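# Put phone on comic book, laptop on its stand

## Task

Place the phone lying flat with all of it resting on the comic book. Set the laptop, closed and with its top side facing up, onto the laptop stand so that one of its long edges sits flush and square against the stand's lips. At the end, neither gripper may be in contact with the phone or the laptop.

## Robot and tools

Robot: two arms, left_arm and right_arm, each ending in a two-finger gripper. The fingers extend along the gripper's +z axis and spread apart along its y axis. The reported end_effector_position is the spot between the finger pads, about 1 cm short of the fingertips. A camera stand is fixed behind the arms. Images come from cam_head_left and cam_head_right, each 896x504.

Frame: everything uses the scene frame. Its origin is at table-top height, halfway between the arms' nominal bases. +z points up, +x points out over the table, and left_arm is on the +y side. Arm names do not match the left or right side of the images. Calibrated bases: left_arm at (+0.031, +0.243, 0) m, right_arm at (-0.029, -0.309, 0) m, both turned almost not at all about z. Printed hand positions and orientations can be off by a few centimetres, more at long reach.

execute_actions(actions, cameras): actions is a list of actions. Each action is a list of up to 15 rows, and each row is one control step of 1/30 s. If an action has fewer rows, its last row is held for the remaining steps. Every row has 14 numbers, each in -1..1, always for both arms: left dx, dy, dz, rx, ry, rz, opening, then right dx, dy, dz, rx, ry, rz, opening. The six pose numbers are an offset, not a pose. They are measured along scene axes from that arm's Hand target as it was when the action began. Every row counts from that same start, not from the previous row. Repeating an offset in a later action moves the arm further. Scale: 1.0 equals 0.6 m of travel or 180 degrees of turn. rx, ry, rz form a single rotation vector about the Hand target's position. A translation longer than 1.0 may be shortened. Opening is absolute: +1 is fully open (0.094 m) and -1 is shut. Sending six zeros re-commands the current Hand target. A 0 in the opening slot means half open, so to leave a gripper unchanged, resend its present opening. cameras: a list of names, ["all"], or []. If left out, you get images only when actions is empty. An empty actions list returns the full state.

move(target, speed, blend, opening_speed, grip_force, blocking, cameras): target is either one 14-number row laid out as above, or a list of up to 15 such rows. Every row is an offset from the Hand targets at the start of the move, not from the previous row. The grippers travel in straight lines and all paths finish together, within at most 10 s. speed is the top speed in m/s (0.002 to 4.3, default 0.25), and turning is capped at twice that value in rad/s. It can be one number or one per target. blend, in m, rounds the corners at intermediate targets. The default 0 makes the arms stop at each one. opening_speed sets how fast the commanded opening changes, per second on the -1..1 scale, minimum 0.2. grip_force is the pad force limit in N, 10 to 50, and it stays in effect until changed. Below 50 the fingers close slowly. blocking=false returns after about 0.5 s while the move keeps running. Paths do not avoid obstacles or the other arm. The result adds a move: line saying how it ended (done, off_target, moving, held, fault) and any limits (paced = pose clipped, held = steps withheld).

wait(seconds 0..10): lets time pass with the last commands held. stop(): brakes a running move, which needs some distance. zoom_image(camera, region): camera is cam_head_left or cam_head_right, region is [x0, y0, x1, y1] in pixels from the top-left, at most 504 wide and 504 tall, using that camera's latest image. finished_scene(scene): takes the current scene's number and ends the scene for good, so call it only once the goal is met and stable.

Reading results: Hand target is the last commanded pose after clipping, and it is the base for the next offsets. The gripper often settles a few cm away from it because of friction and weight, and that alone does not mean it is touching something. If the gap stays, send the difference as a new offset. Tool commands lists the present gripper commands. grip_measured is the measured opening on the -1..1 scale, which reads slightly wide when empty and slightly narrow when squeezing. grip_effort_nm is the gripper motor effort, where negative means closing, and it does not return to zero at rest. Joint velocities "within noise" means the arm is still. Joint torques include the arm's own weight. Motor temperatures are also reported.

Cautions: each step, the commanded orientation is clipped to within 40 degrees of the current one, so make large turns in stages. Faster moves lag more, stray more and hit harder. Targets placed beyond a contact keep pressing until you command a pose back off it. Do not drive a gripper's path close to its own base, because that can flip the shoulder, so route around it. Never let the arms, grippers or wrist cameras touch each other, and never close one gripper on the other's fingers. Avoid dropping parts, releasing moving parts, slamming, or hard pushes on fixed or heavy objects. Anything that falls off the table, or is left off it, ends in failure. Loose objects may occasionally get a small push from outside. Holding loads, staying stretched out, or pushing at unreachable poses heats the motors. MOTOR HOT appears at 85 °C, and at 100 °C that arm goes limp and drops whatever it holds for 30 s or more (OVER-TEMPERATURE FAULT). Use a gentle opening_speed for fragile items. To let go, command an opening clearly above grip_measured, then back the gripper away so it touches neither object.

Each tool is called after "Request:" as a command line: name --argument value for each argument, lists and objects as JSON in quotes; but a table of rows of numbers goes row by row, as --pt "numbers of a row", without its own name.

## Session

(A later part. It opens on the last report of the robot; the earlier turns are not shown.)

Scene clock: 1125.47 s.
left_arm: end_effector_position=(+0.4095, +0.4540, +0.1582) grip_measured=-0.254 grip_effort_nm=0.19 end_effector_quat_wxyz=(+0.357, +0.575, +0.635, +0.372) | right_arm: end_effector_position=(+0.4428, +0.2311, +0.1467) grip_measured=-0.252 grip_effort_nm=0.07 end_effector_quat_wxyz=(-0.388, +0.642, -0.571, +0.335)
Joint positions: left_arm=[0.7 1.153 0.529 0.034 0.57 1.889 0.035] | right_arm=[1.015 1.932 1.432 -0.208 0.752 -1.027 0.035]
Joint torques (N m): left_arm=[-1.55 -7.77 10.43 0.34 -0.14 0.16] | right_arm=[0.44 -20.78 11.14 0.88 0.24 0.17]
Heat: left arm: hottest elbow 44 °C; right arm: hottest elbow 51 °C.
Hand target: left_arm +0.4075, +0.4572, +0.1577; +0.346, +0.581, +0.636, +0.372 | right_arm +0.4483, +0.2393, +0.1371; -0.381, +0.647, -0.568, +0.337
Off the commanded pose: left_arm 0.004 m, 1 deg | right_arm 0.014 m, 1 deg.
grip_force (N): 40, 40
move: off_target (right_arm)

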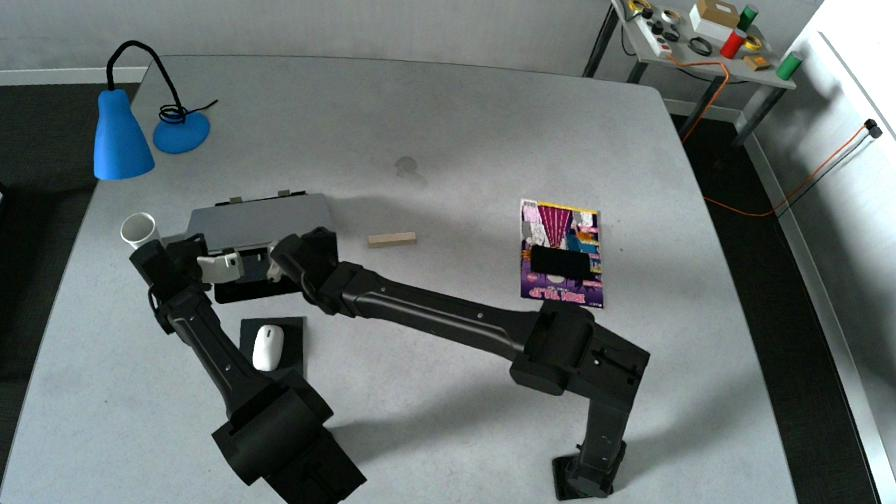

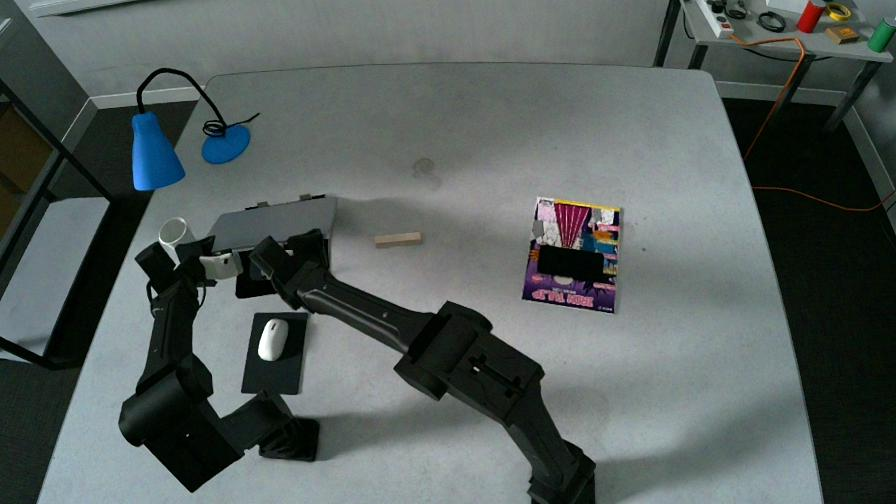

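Request:
move --target '[-0.1, -0.017, 0.05, 0, 0, 0, 0.1, -0.1, -0.017, 0.065, 0, 0, 0, 0.1]' --speed 0.1 --opening_speed 0.8 --cameras '["all"]'

Request:
zoom_image --camera "cam_head_left" --region '[170, 160, 370, 300]'

Request:
zoom_image --camera "cam_head_right" --region '[190, 160, 390, 300]'

Scene clock: 1142.27 s.
left_arm: end_effector_position=(+0.3549, +0.4367, +0.1728) grip_measured=+0.098 grip_effort_nm=0.12 end_effector_quat_wxyz=(+0.356, +0.584, +0.642, +0.346) | right_arm: end_effector_position=(+0.3958, +0.2312, +0.1809) grip_measured=+0.099 grip_effort_nm=0.07 end_effector_quat_wxyz=(-0.386, +0.642, -0.570, +0.337)
Joint positions: left_arm=[0.799 0.955 0.493 -0.237 0.663 1.986 0.052] | right_arm=[1.084 1.842 1.401 -0.314 0.807 -0.966 0.052]
Joint torques (N m): left_arm=[0.79 -8.64 11.02 1.21 0.23 0.12] | right_arm=[1.2 -22.77 7.87 0.84 0.39 0.3]
Heat: left arm: hottest elbow 44 °C; right arm: hottest elbow 51 °C.
Hand target: left_arm +0.3476, +0.4470, +0.1878; +0.346, +0.581, +0.636, +0.372 | right_arm +0.3883, +0.2290, +0.1759; -0.381, +0.647, -0.568, +0.337
Off the commanded pose: left_arm 0.020 m, 3 deg | right_arm 0.009 m, 1 deg.
grip_force (N): 40, 40
move: off_target (left_arm)

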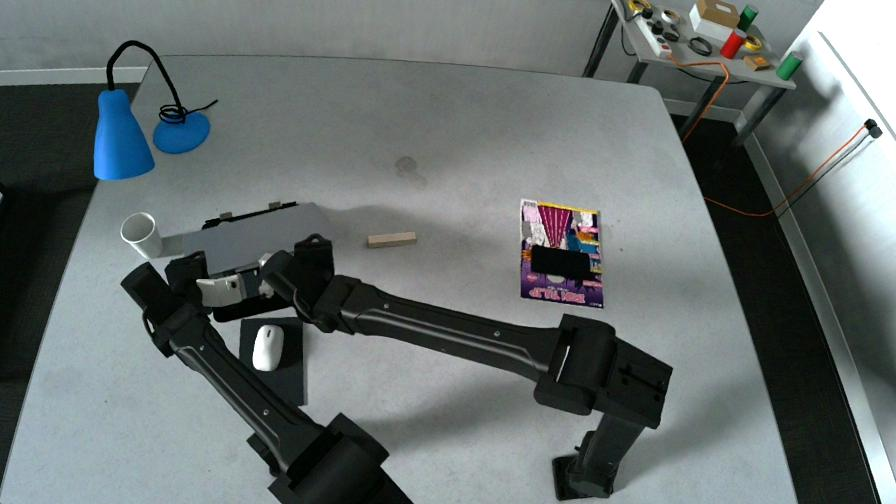

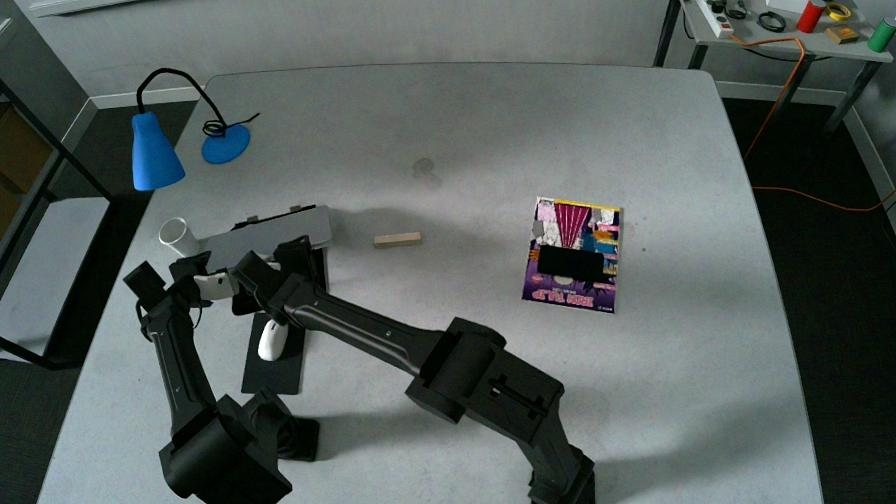

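Scaled by 2.520.

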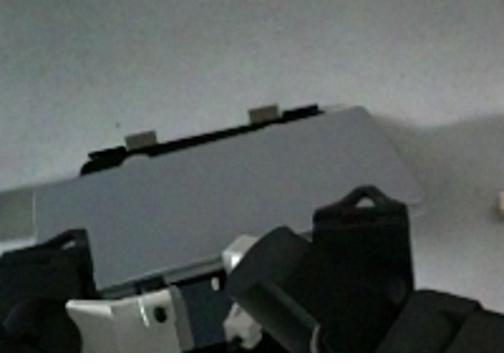

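Scaled by 2.520.

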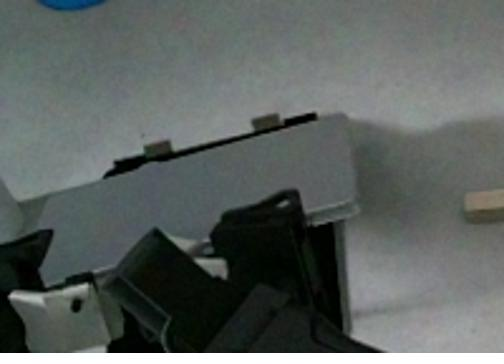

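Request:
move --target '[0, 0, -0.045, 0, 0, 0, 0.1, 0, 0, -0.045, 0, 0, 0, 0.1]' --speed 0.08 --cameras '["all"]'

Request:
zoom_image --camera "cam_head_left" --region '[150, 180, 350, 320]'

Request:
zoom_image --camera "cam_head_right" --region '[170, 180, 370, 320]'

Scene clock: 1156.17 s.
left_arm: end_effector_position=(+0.3551, +0.4381, +0.1716) grip_measured=+0.098 grip_effort_nm=0.12 end_effector_quat_wxyz=(+0.359, +0.584, +0.629, +0.367) | right_arm: end_effector_position=(+0.3936, +0.2270, +0.1707) grip_measured=+0.099 grip_effort_nm=0.07 end_effector_quat_wxyz=(-0.388, +0.641, -0.570, +0.337)
Joint positions: left_arm=[0.805 0.955 0.463 -0.157 0.673 1.987 0.052] | right_arm=[1.084 1.842 1.37 -0.279 0.807 -0.964 0.052]
Joint torques (N m): left_arm=[0.85 -3.55 8.62 2.09 -0.07 0.15] | right_arm=[1.14 -20.13 7.66 1.83 0.38 0.28]
Heat: left arm: hottest elbow 45 °C; right arm: hottest elbow 51 °C.
Hand target: left_arm +0.3476, +0.4471, +0.1607; +0.346, +0.581, +0.636, +0.372 | right_arm +0.3883, +0.2291, +0.1490; -0.381, +0.647, -0.568, +0.337
Off the commanded pose: left_arm 0.016 m, 2 deg | right_arm 0.023 m, 1 deg.
grip_force (N): 40, 40
move: off_target (left_arm, right_arm)

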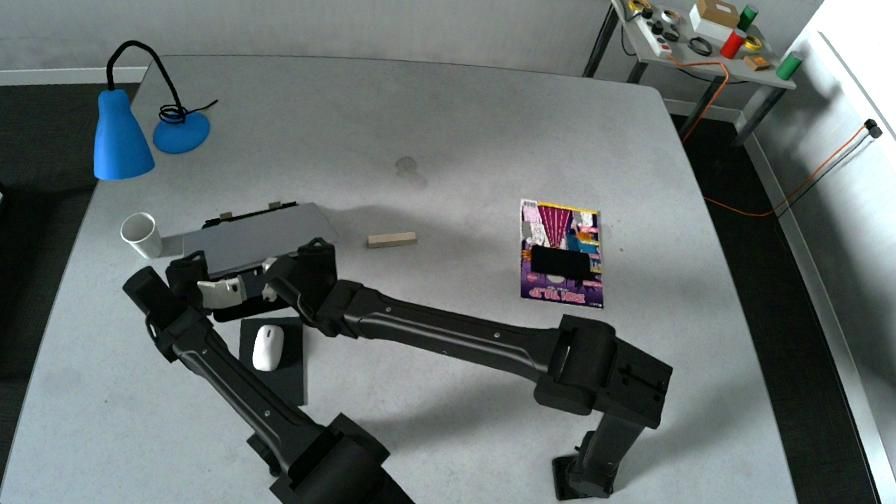

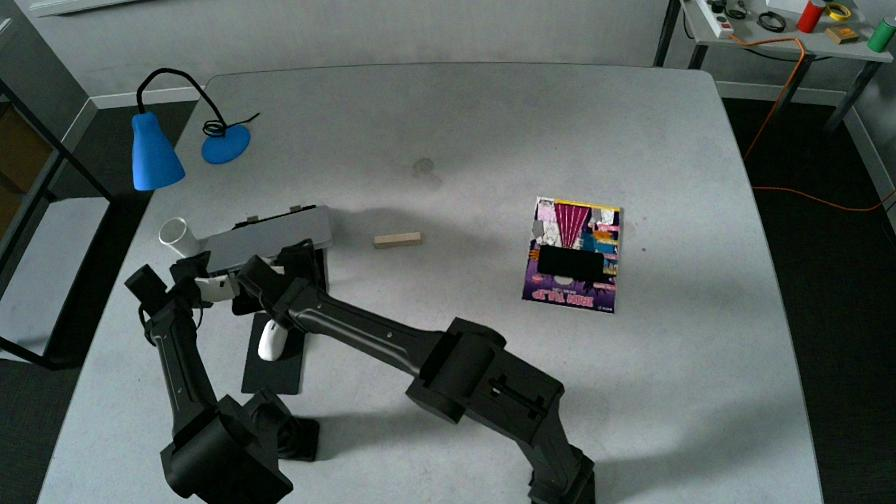

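Scaled by 2.520.

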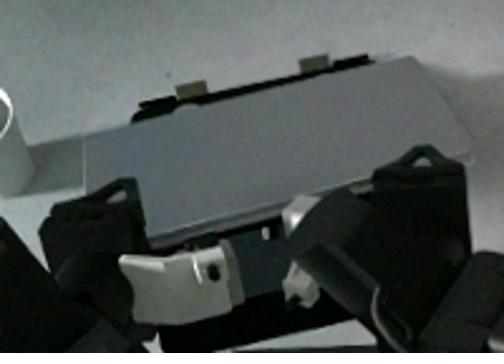

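Scaled by 2.520.

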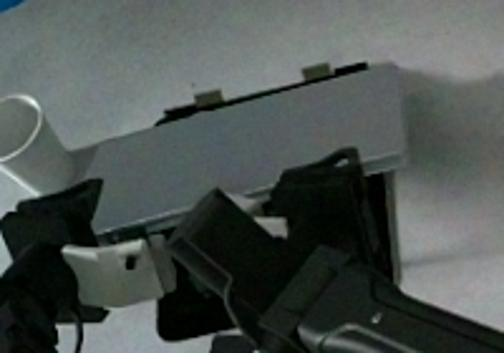

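Request:
move --target '[0.01, 0, -0.05, 0, 0, 0, 0.1, 0.01, 0, -0.04, 0, 0, 0, 0.1]' --speed 0.08 --cameras '[]'

Scene clock: 1171.73 s.
left_arm: end_effector_position=(+0.3638, +0.4478, +0.1683) grip_measured=+0.098 grip_effort_nm=0.12 end_effector_quat_wxyz=(+0.361, +0.580, +0.612, +0.398) | right_arm: end_effector_position=(+0.3946, +0.2295, +0.1506) grip_measured=+0.099 grip_effort_nm=0.07 end_effector_quat_wxyz=(-0.393, +0.639, -0.571, +0.334)
Joint positions: left_arm=[0.805 1.006 0.44 -0.004 0.673 1.972 0.052] | right_arm=[1.084 1.871 1.35 -0.219 0.805 -0.964 0.052]
Joint torques (N m): left_arm=[-1.14 -1.55 6.23 1.44 -0.63 0.17] | right_arm=[0.5 -19.14 7.84 1.81 0.25 0.2]
Motor temperatures (°C): left_arm=[22 26 43 24 28 24 28] | right_arm=[26 43 48 25 25 23 27]
Heat: left arm: hottest elbow 43 °C; right arm: hottest elbow 48 °C.
Hand target: left_arm +0.3536, +0.4470, +0.1307; +0.346, +0.581, +0.636, +0.372 | right_arm +0.3943, +0.2290, +0.1250; -0.381, +0.647, -0.568, +0.337
Off the commanded pose: left_arm 0.039 m, 4 deg | right_arm 0.026 m, 2 deg.
grip_force (N): 40, 40
move: off_target (left_arm, right_arm)
No camera images: "cameras" was empty.

Request:
wait --seconds 0 --cameras '["all"]'

Request:
zoom_image --camera "cam_head_left" --region '[150, 200, 270, 310]'

Request:
zoom_image --camera "cam_head_right" --region '[160, 200, 340, 320]'

Scene clock: 1179.97 s.
left_arm: end_effector_position=(+0.3638, +0.4478, +0.1683) grip_measured=+0.098 grip_effort_nm=0.12 end_effector_quat_wxyz=(+0.361, +0.580, +0.612, +0.398) | right_arm: end_effector_position=(+0.3946, +0.2295, +0.1506) grip_measured=+0.099 grip_effort_nm=0.07 end_effector_quat_wxyz=(-0.393, +0.639, -0.571, +0.334)
Joint positions: left_arm=[0.805 1.006 0.44 -0.004 0.673 1.972 0.052] | right_arm=[1.084 1.871 1.35 -0.219 0.805 -0.964 0.052]
Joint torques (N m): left_arm=[-0.38 -2.67 6.31 1.4 -0.63 0.23] | right_arm=[0.5 -19.72 7.73 1.77 0.26 0.2]
Heat: left arm: hottest elbow 43 °C; right arm: hottest elbow 49 °C.
Hand target: left_arm +0.3535, +0.4470, +0.1307; +0.346, +0.581, +0.636, +0.372 | right_arm +0.3943, +0.2290, +0.1250; -0.381, +0.647, -0.568, +0.337
Tool commands: left_gripper/opening=+0.1 right_gripper/opening=+0.1
Off the commanded pose: left_arm 0.039 m, 4 deg | right_arm 0.026 m, 2 deg.
grip_force (N): 40, 40

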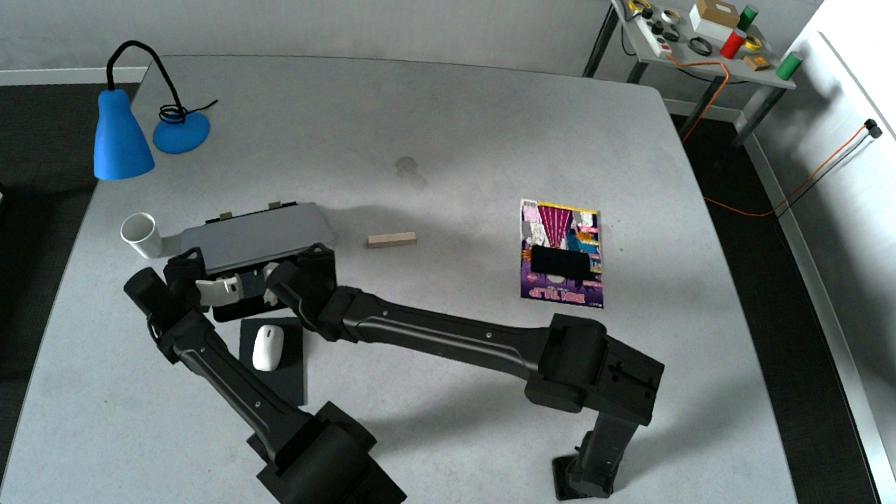

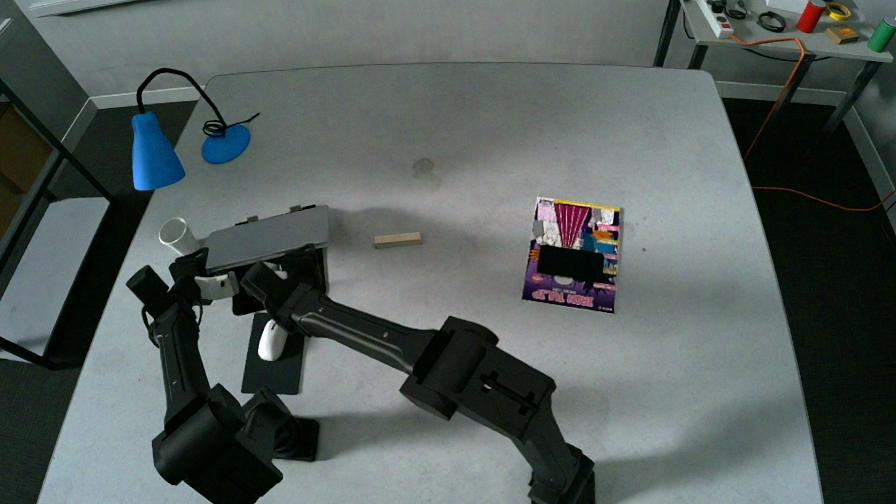

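Scaled by 4.200.

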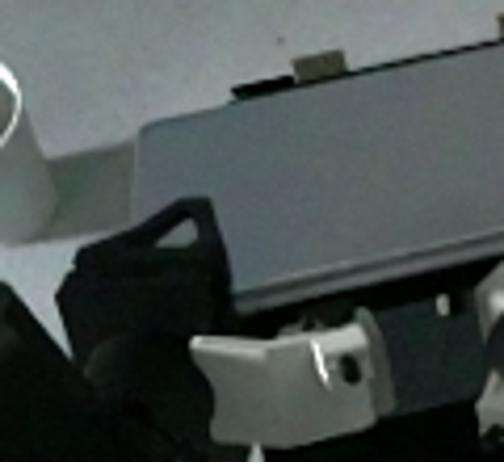

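Scaled by 2.800.

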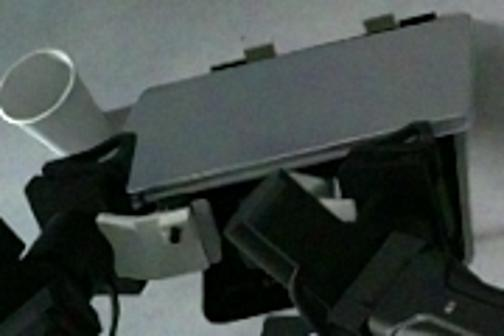

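Request:
move --pt "0.0 0 0.058 0 0 0 0.5 0 0 0.02 0 0 0 0.1" --pt "-0.14 -0.03 0.075 0 0 0 0.5 0 0 0.02 0 0 0 0.1" --speed 0.1 --cameras '["all"]'

Request:
zoom_image --camera "cam_head_left" --region '[150, 190, 350, 330]'

Scene clock: 1193.50 s.
left_arm: end_effector_position=(+0.2808, +0.4248, +0.1806) grip_measured=+0.498 grip_effort_nm=0.15 end_effector_quat_wxyz=(+0.363, +0.548, +0.649, +0.384) | right_arm: end_effector_position=(+0.3936, +0.2307, +0.1502) grip_measured=+0.099 grip_effort_nm=0.07 end_effector_quat_wxyz=(-0.393, +0.640, -0.570, +0.332)
Joint positions: left_arm=[1.021 0.677 0.369 -0.386 0.808 2.056 0.07] | right_arm=[1.085 1.871 1.35 -0.219 0.8 -0.964 0.052]
Joint torques (N m): left_arm=[1.26 -4.25 9.54 0.83 0.01 0.2] | right_arm=[0.44 -20.84 8.65 0.88 0.4 0.2]
Heat: left arm: hottest elbow 42 °C; right arm: hottest elbow 49 °C.
Hand target: left_arm +0.2695, +0.4291, +0.1756; +0.346, +0.581, +0.636, +0.371 | right_arm +0.3942, +0.2291, +0.1370; -0.381, +0.647, -0.568, +0.337
Off the commanded pose: left_arm 0.013 m, 5 deg | right_arm 0.013 m, 2 deg.
joint sent to its limit (left arm) — joint 6 (wrist roll), upper limit. The joint targets are off in orientation, not in position.
grip_force (N): 40, 40
move: off_target (left_arm, right_arm)

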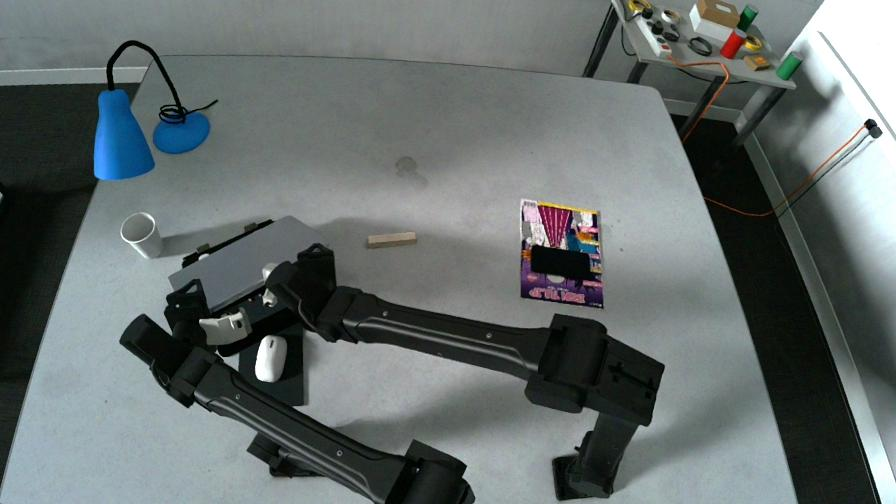

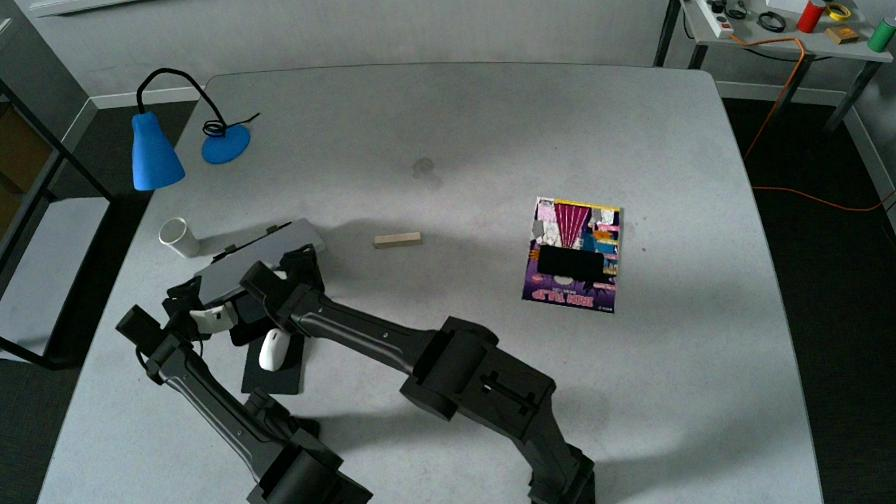

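Scaled by 2.520.

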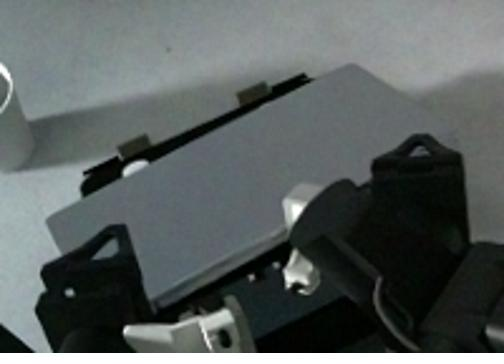

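Request:
zoom_image --camera "cam_head_left" --region '[155, 260, 275, 360]'

Request:
zoom_image --camera "cam_head_right" --region '[150, 240, 270, 340]'

Scaled by 4.200.

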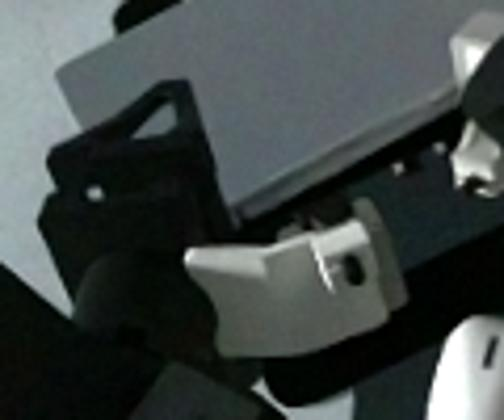

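Scaled by 4.200.

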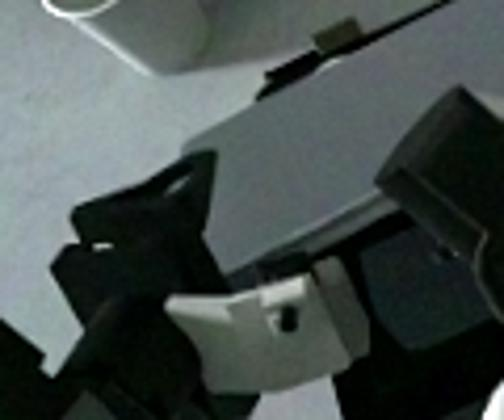

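Request:
move --pt "0.0 0 0.0 0 0 0 0.5 0 0 0.0 0 0 0 -0.85" --opening_speed 0.8 --cameras '[]'

Scene clock: 1219.03 s.
left_arm: end_effector_position=(+0.2799, +0.4253, +0.1809) grip_measured=+0.498 grip_effort_nm=0.15 end_effector_quat_wxyz=(+0.362, +0.547, +0.649, +0.385) | right_arm: end_effector_position=(+0.3940, +0.2295, +0.1506) grip_measured=-0.650 grip_effort_nm=-0.85 end_effector_quat_wxyz=(-0.389, +0.644, -0.564, +0.339)
Joint positions: left_arm=[1.025 0.674 0.369 -0.389 0.809 2.058 0.07] | right_arm=[1.085 1.871 1.35 -0.22 0.807 -0.984 0.016]
Joint torques (N m): left_arm=[0.67 -4.07 9.42 0.64 -0.03 0.16] | right_arm=[0.38 -20.95 8.66 0.94 0.15 0.37]
Heat: left arm: hottest elbow 42 °C; right arm: hottest elbow 49 °C.
Hand target: left_arm +0.2695, +0.4290, +0.1757; +0.346, +0.581, +0.636, +0.371 | right_arm +0.3942, +0.2291, +0.1369; -0.381, +0.647, -0.568, +0.337
Off the commanded pose: left_arm 0.012 m, 5 deg | right_arm 0.014 m, 1 deg.
joint sent to its limit (left arm) — joint 6 (wrist roll), upper limit. The joint targets are off in orientation, not in position.
grip_force (N): 40, 40
move: off_target (left_arm, right_arm)
No camera images: "cameras" was empty.

Request:
move --target '[-0.11, 0.01, 0.02, 0, 0, 0, 0.5, 0, 0, 0, 0, 0, 0, -0.85]' --speed 0.08 --cameras '["all"]'

Request:
zoom_image --camera "cam_head_left" --region '[150, 200, 350, 350]'

Scene clock: 1226.50 s.
left_arm: end_effector_position=(+0.2081, +0.4356, +0.1909) grip_measured=+0.498 grip_effort_nm=0.12 end_effector_quat_wxyz=(+0.346, +0.452, +0.688, +0.450) | right_arm: end_effector_position=(+0.3940, +0.2295, +0.1505) grip_measured=-0.651 grip_effort_nm=-0.86 end_effector_quat_wxyz=(-0.386, +0.650, -0.558, +0.343)
Joint positions: left_arm=[1.376 0.424 0.294 -0.54 0.961 2.072 0.07] | right_arm=[1.085 1.871 1.35 -0.22 0.807 -1.003 0.016]
Joint torques (N m): left_arm=[-0.91 -0.62 10.48 1.02 0.47 0.02] | right_arm=[0.5 -20.89 8.64 0.96 0.17 0.54]
Heat: left arm: hottest elbow 42 °C; right arm: hottest elbow 49 °C.
Hand target: left_arm +0.2035, +0.4350, +0.1877; +0.346, +0.581, +0.636, +0.372 | right_arm +0.3942, +0.2291, +0.1370; -0.381, +0.647, -0.568, +0.337
Off the commanded pose: left_arm 0.006 m, 18 deg | right_arm 0.014 m, 1 deg.
joint sent to its limit (left arm) — joint 6 (wrist roll), upper limit. The joint targets are off in orientation, not in position.
grip_force (N): 40, 40
move: off_target (left_arm, right_arm)

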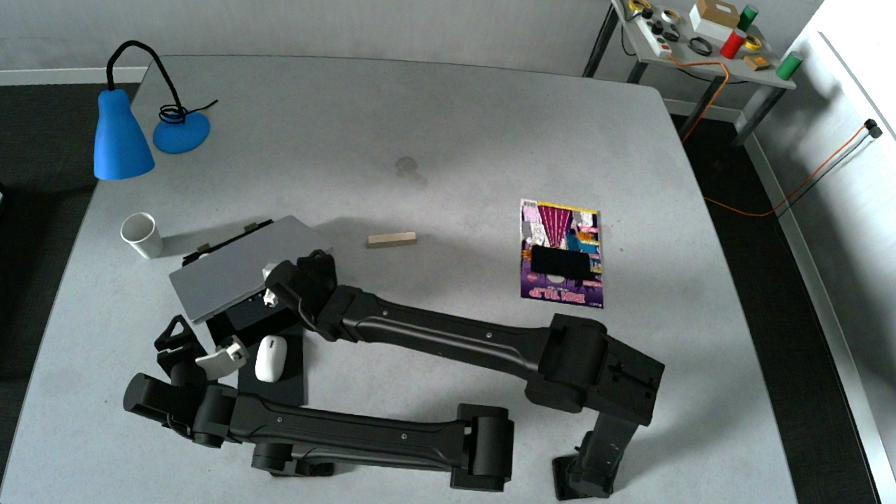

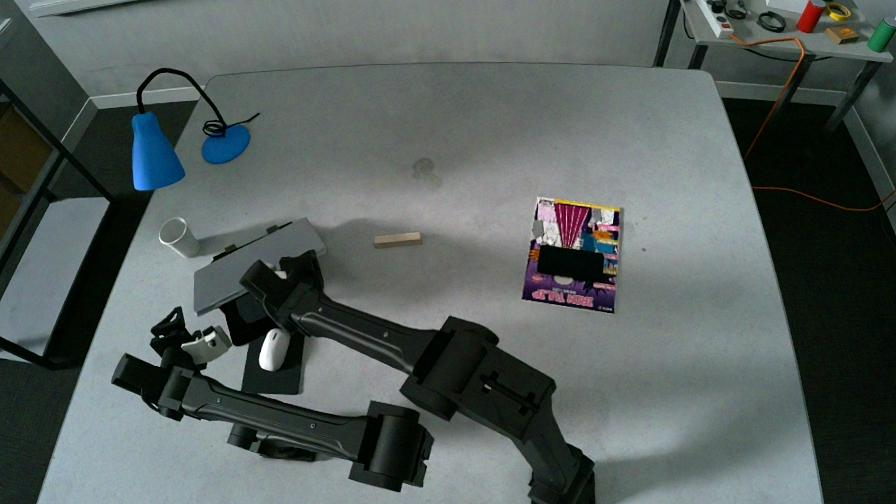

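Scaled by 2.520.

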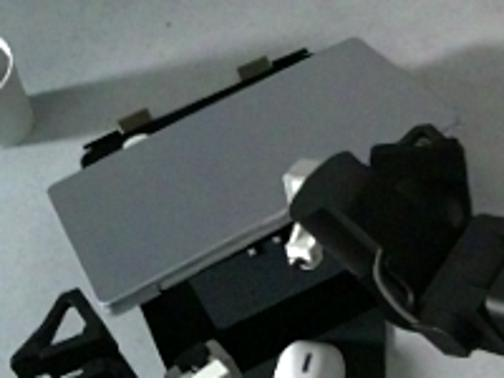

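Request:
move --target '[0.01, -0.075, 0.025, 0, 0, 0.157, 0.36, 0, 0, 0, 0, 0, 0, -0.85]' --speed 0.15 --cameras '["all"]'

Request:
zoom_image --camera "cam_head_left" --region '[150, 230, 300, 350]'

Request:
zoom_image --camera "cam_head_right" --region '[150, 230, 300, 350]'

Scene clock: 1273.43 s.
left_arm: end_effector_position=(+0.2077, +0.3924, +0.1796) grip_measured=+0.362 grip_effort_nm=-0.08 end_effector_quat_wxyz=(+0.238, +0.409, +0.769, +0.430) | right_arm: end_effector_position=(+0.3940, +0.2295, +0.1505) grip_measured=-0.651 grip_effort_nm=-0.85 end_effector_quat_wxyz=(-0.386, +0.650, -0.558, +0.343)
Joint positions: left_arm=[0.899 0.085 0.294 -0.781 0.3 1.741 0.064] | right_arm=[1.085 1.871 1.35 -0.22 0.807 -1.003 0.016]
Joint torques (N m): left_arm=[-3.37 1.32 14.84 1.29 0.02 -0.2] | right_arm=[0.44 -20.89 8.65 0.98 0.18 0.54]
Heat: left arm: hottest elbow 42 °C; right arm: hottest elbow 49 °C.
Hand target: left_arm +0.2095, +0.3900, +0.2026; +0.245, +0.408, +0.758, +0.445 | right_arm +0.3942, +0.2291, +0.1370; -0.381, +0.647, -0.568, +0.337
Off the commanded pose: left_arm 0.023 m, 2 deg | right_arm 0.014 m, 1 deg.
grip_force (N): 40, 40
move: off_target (left_arm, right_arm)

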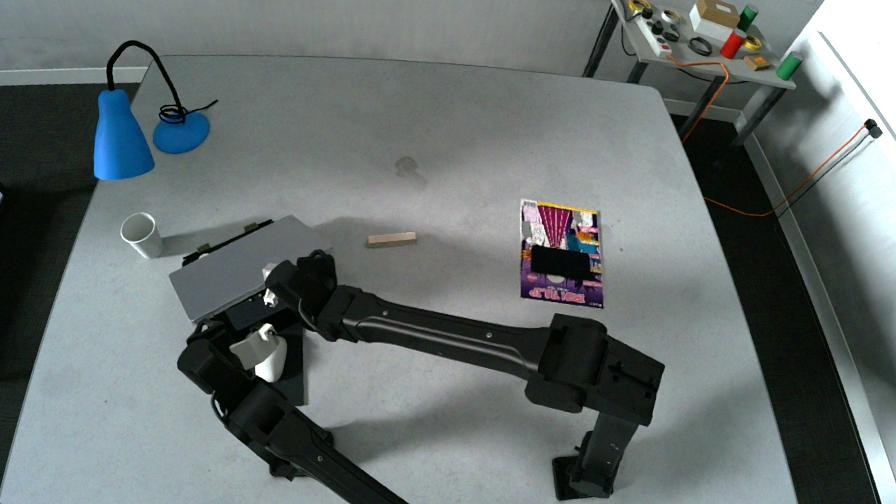

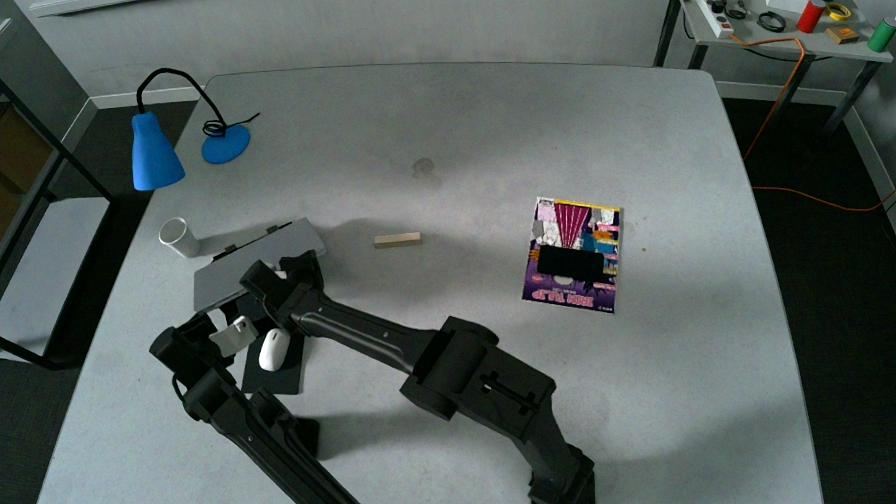

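Scaled by 3.360.

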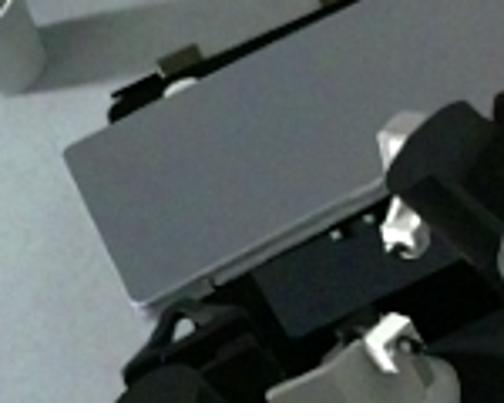

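Scaled by 3.360.

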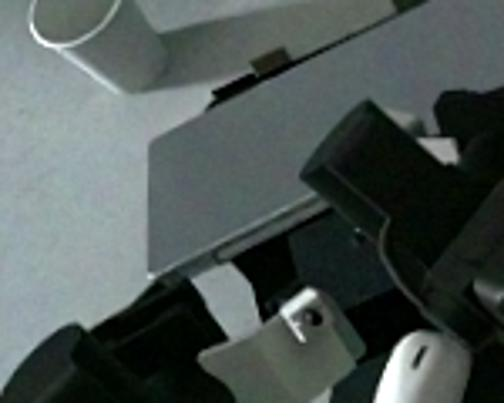

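Request:
move --target '[0.108, 0.0717, -0.043, 0.0121, -0.0186, 0, 0.36, 0, 0, 0, 0, 0, 0, -0.85]' --speed 0.1 --cameras '["all"]'

Request:
zoom_image --camera "cam_head_left" --region '[150, 230, 300, 350]'

Request:
zoom_image --camera "cam_head_right" --region '[150, 230, 300, 350]'

Scene clock: 1282.53 s.
left_arm: end_effector_position=(+0.2682, +0.4343, +0.1806) grip_measured=+0.362 grip_effort_nm=-0.08 end_effector_quat_wxyz=(+0.253, +0.398, +0.744, +0.473) | right_arm: end_effector_position=(+0.3940, +0.2296, +0.1505) grip_measured=-0.654 grip_effort_nm=-0.85 end_effector_quat_wxyz=(-0.386, +0.649, -0.559, +0.342)
Joint positions: left_arm=[0.749 0.427 0.261 -0.279 0.171 1.652 0.064] | right_arm=[1.085 1.871 1.35 -0.22 0.807 -1 0.016]
Joint torques (N m): left_arm=[-2.73 1.26 11.03 2.99 0 -0.16] | right_arm=[0.44 -20.95 8.62 0.96 0.19 0.51]
Heat: left arm: hottest elbow 42 °C; right arm: hottest elbow 49 °C.
Hand target: left_arm +0.2743, +0.4331, +0.1768; +0.259, +0.400, +0.742, +0.471 | right_arm +0.3942, +0.2291, +0.1369; -0.381, +0.647, -0.568, +0.337
Off the commanded pose: left_arm 0.007 m, 1 deg | right_arm 0.014 m, 1 deg.
grip_force (N): 40, 40
move: off_target (right_arm)

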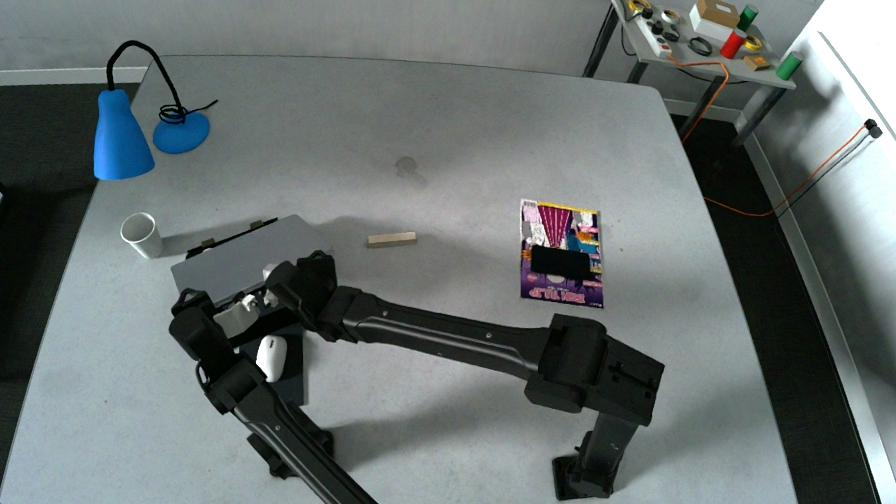

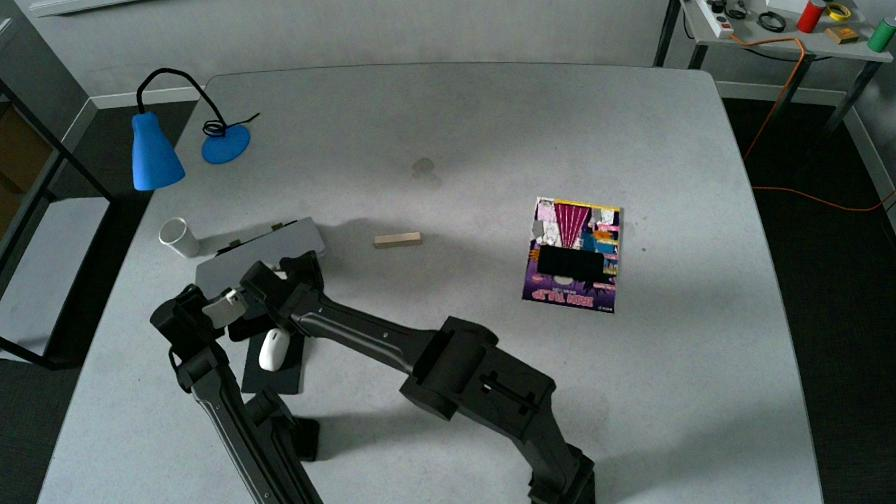

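Scaled by 3.360.

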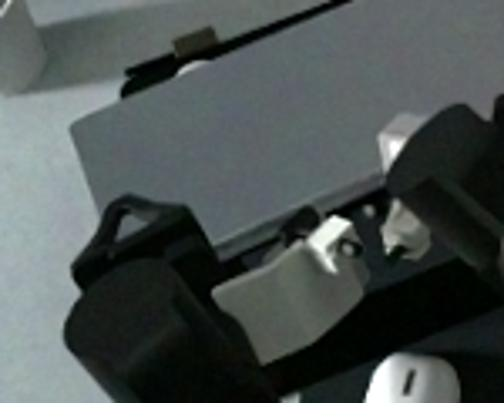

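Scaled by 3.360.

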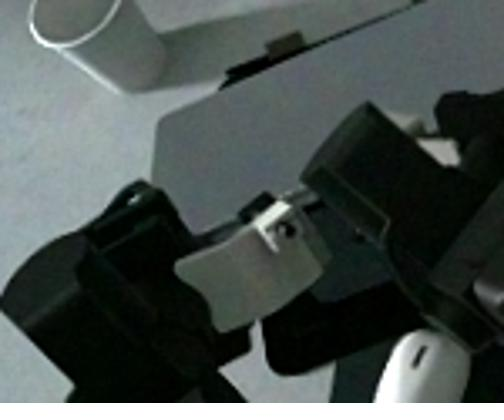

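Request:
move --pt "-0.06 -0.039 0.0 0 0 0 0.36 0 0 0 0 0 0 -0.85" --pt "-0.06 -0.039 -0.065 0 0 0 0.36 0 0 0 0 0 0 -0.85" --speed 0.12 --cameras '["cam_head_left"]'

Request:
zoom_image --camera "cam_head_left" --region '[150, 230, 300, 350]'

Scene clock: 1297.47 s.
left_arm: end_effector_position=(+0.2394, +0.4060, +0.1380) grip_measured=+0.362 grip_effort_nm=-0.08 end_effector_quat_wxyz=(+0.262, +0.402, +0.745, +0.463) | right_arm: end_effector_position=(+0.3940, +0.2296, +0.1505) grip_measured=-0.655 grip_effort_nm=-0.86 end_effector_quat_wxyz=(-0.387, +0.649, -0.559, +0.342)
Joint positions: left_arm=[0.785 0.189 0.132 -0.405 0.227 1.662 0.064] | right_arm=[1.085 1.871 1.35 -0.22 0.807 -0.999 0.016]
Joint torques (N m): left_arm=[-0.15 1.61 10.91 2.62 0.16 0.04] | right_arm=[0.5 -20.89 8.62 0.95 0.19 0.51]
Heat: left arm: hottest elbow 42 °C; right arm: hottest elbow 49 °C.
Hand target: left_arm +0.2383, +0.4097, +0.1379; +0.259, +0.400, +0.742, +0.471 | right_arm +0.3942, +0.2291, +0.1369; -0.381, +0.647, -0.568, +0.337
Off the commanded pose: left_arm 0.004 m, 1 deg | right_arm 0.014 m, 1 deg.
grip_force (N): 40, 40
move: off_target (right_arm)
Images, in order (width x height): cam_head_left 896x504.

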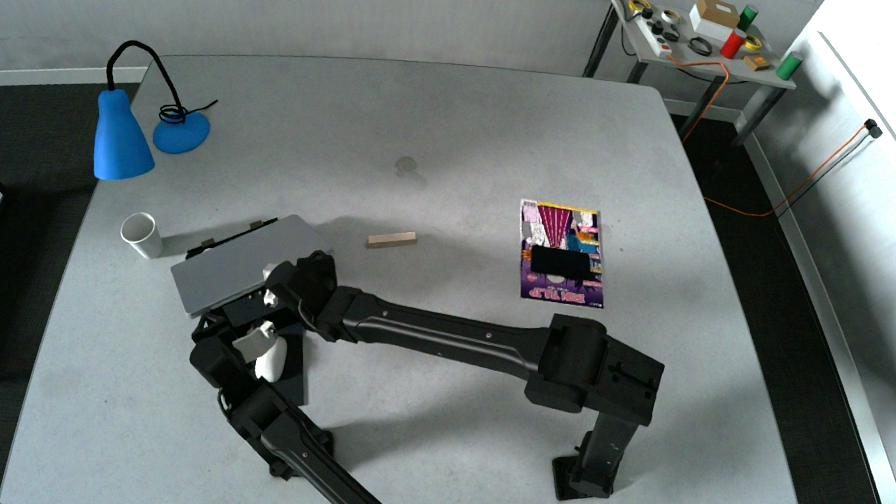

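Scaled by 3.360.

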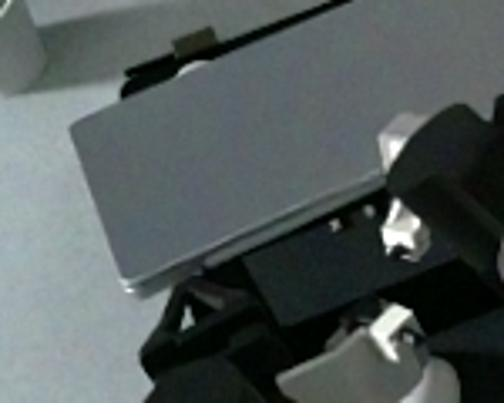

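Request:
move --target '[0.0757, 0.0592, 0.005, 0, 0, 0, 0.36, 0, 0, 0, 0, 0, 0, -0.85]' --speed 0.1 --cameras '["all"]'

Request:
zoom_image --camera "cam_head_left" --region '[150, 230, 300, 350]'

Request:
zoom_image --camera "cam_head_right" --region '[150, 230, 300, 350]'

Scene clock: 1315.93 s.
left_arm: end_effector_position=(+0.2673, +0.4341, +0.1151) grip_measured=+0.362 grip_effort_nm=-0.08 end_effector_quat_wxyz=(+0.251, +0.403, +0.753, +0.455) | right_arm: end_effector_position=(+0.3935, +0.2307, +0.1498) grip_measured=-0.658 grip_effort_nm=-0.85 end_effector_quat_wxyz=(-0.387, +0.651, -0.558, +0.339)
Joint positions: left_arm=[0.761 0.575 0.132 -0.045 0.19 1.659 0.064] | right_arm=[1.085 1.871 1.35 -0.22 0.799 -1.001 0.016]
Joint torques (N m): left_arm=[-2.61 0.67 15.99 1.99 -0.16 -0.15] | right_arm=[0.44 -20.84 8.64 0.98 0.45 0.53]
Heat: left arm: hottest elbow 42 °C; right arm: hottest elbow 49 °C.
Hand target: left_arm +0.2838, +0.4452, +0.1410; +0.259, +0.400, +0.742, +0.471 | right_arm +0.3942, +0.2291, +0.1369; -0.381, +0.647, -0.568, +0.337
Off the commanded pose: left_arm 0.033 m, 2 deg | right_arm 0.013 m, 1 deg.
grip_force (N): 40, 40
move: off_target (left_arm, right_arm)

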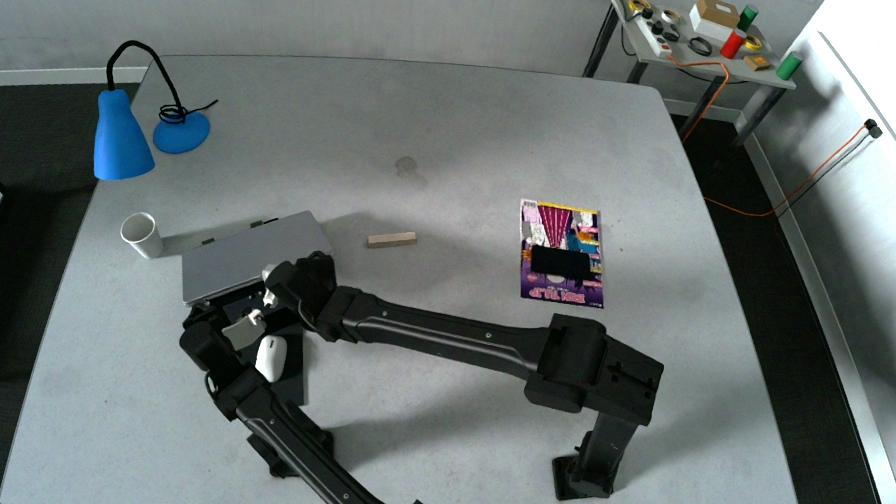

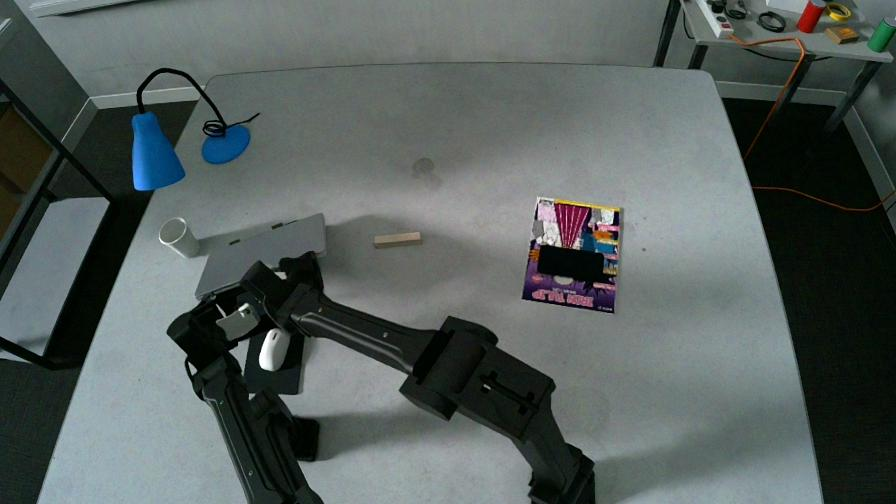

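Scaled by 3.360.

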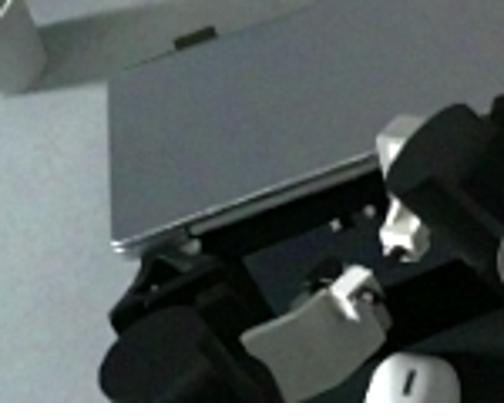

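Scaled by 3.360.

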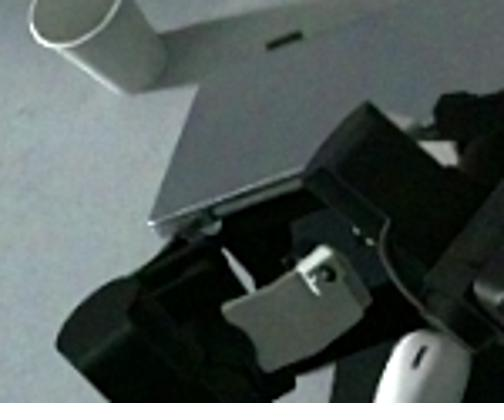

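Request:
zoom_image --camera "cam_head_left" --region '[170, 190, 350, 320]'

Request:
zoom_image --camera "cam_head_right" --region '[180, 195, 360, 325]'

Scaled by 2.800.

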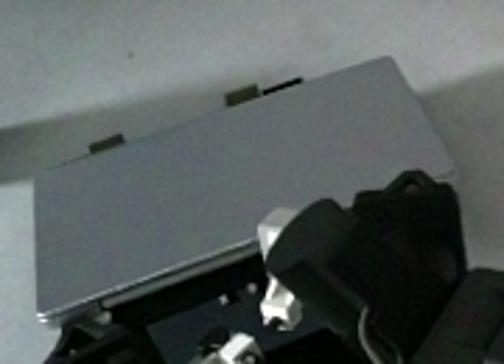

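Scaled by 2.800.

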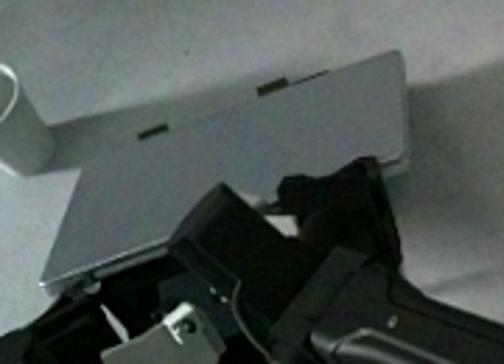

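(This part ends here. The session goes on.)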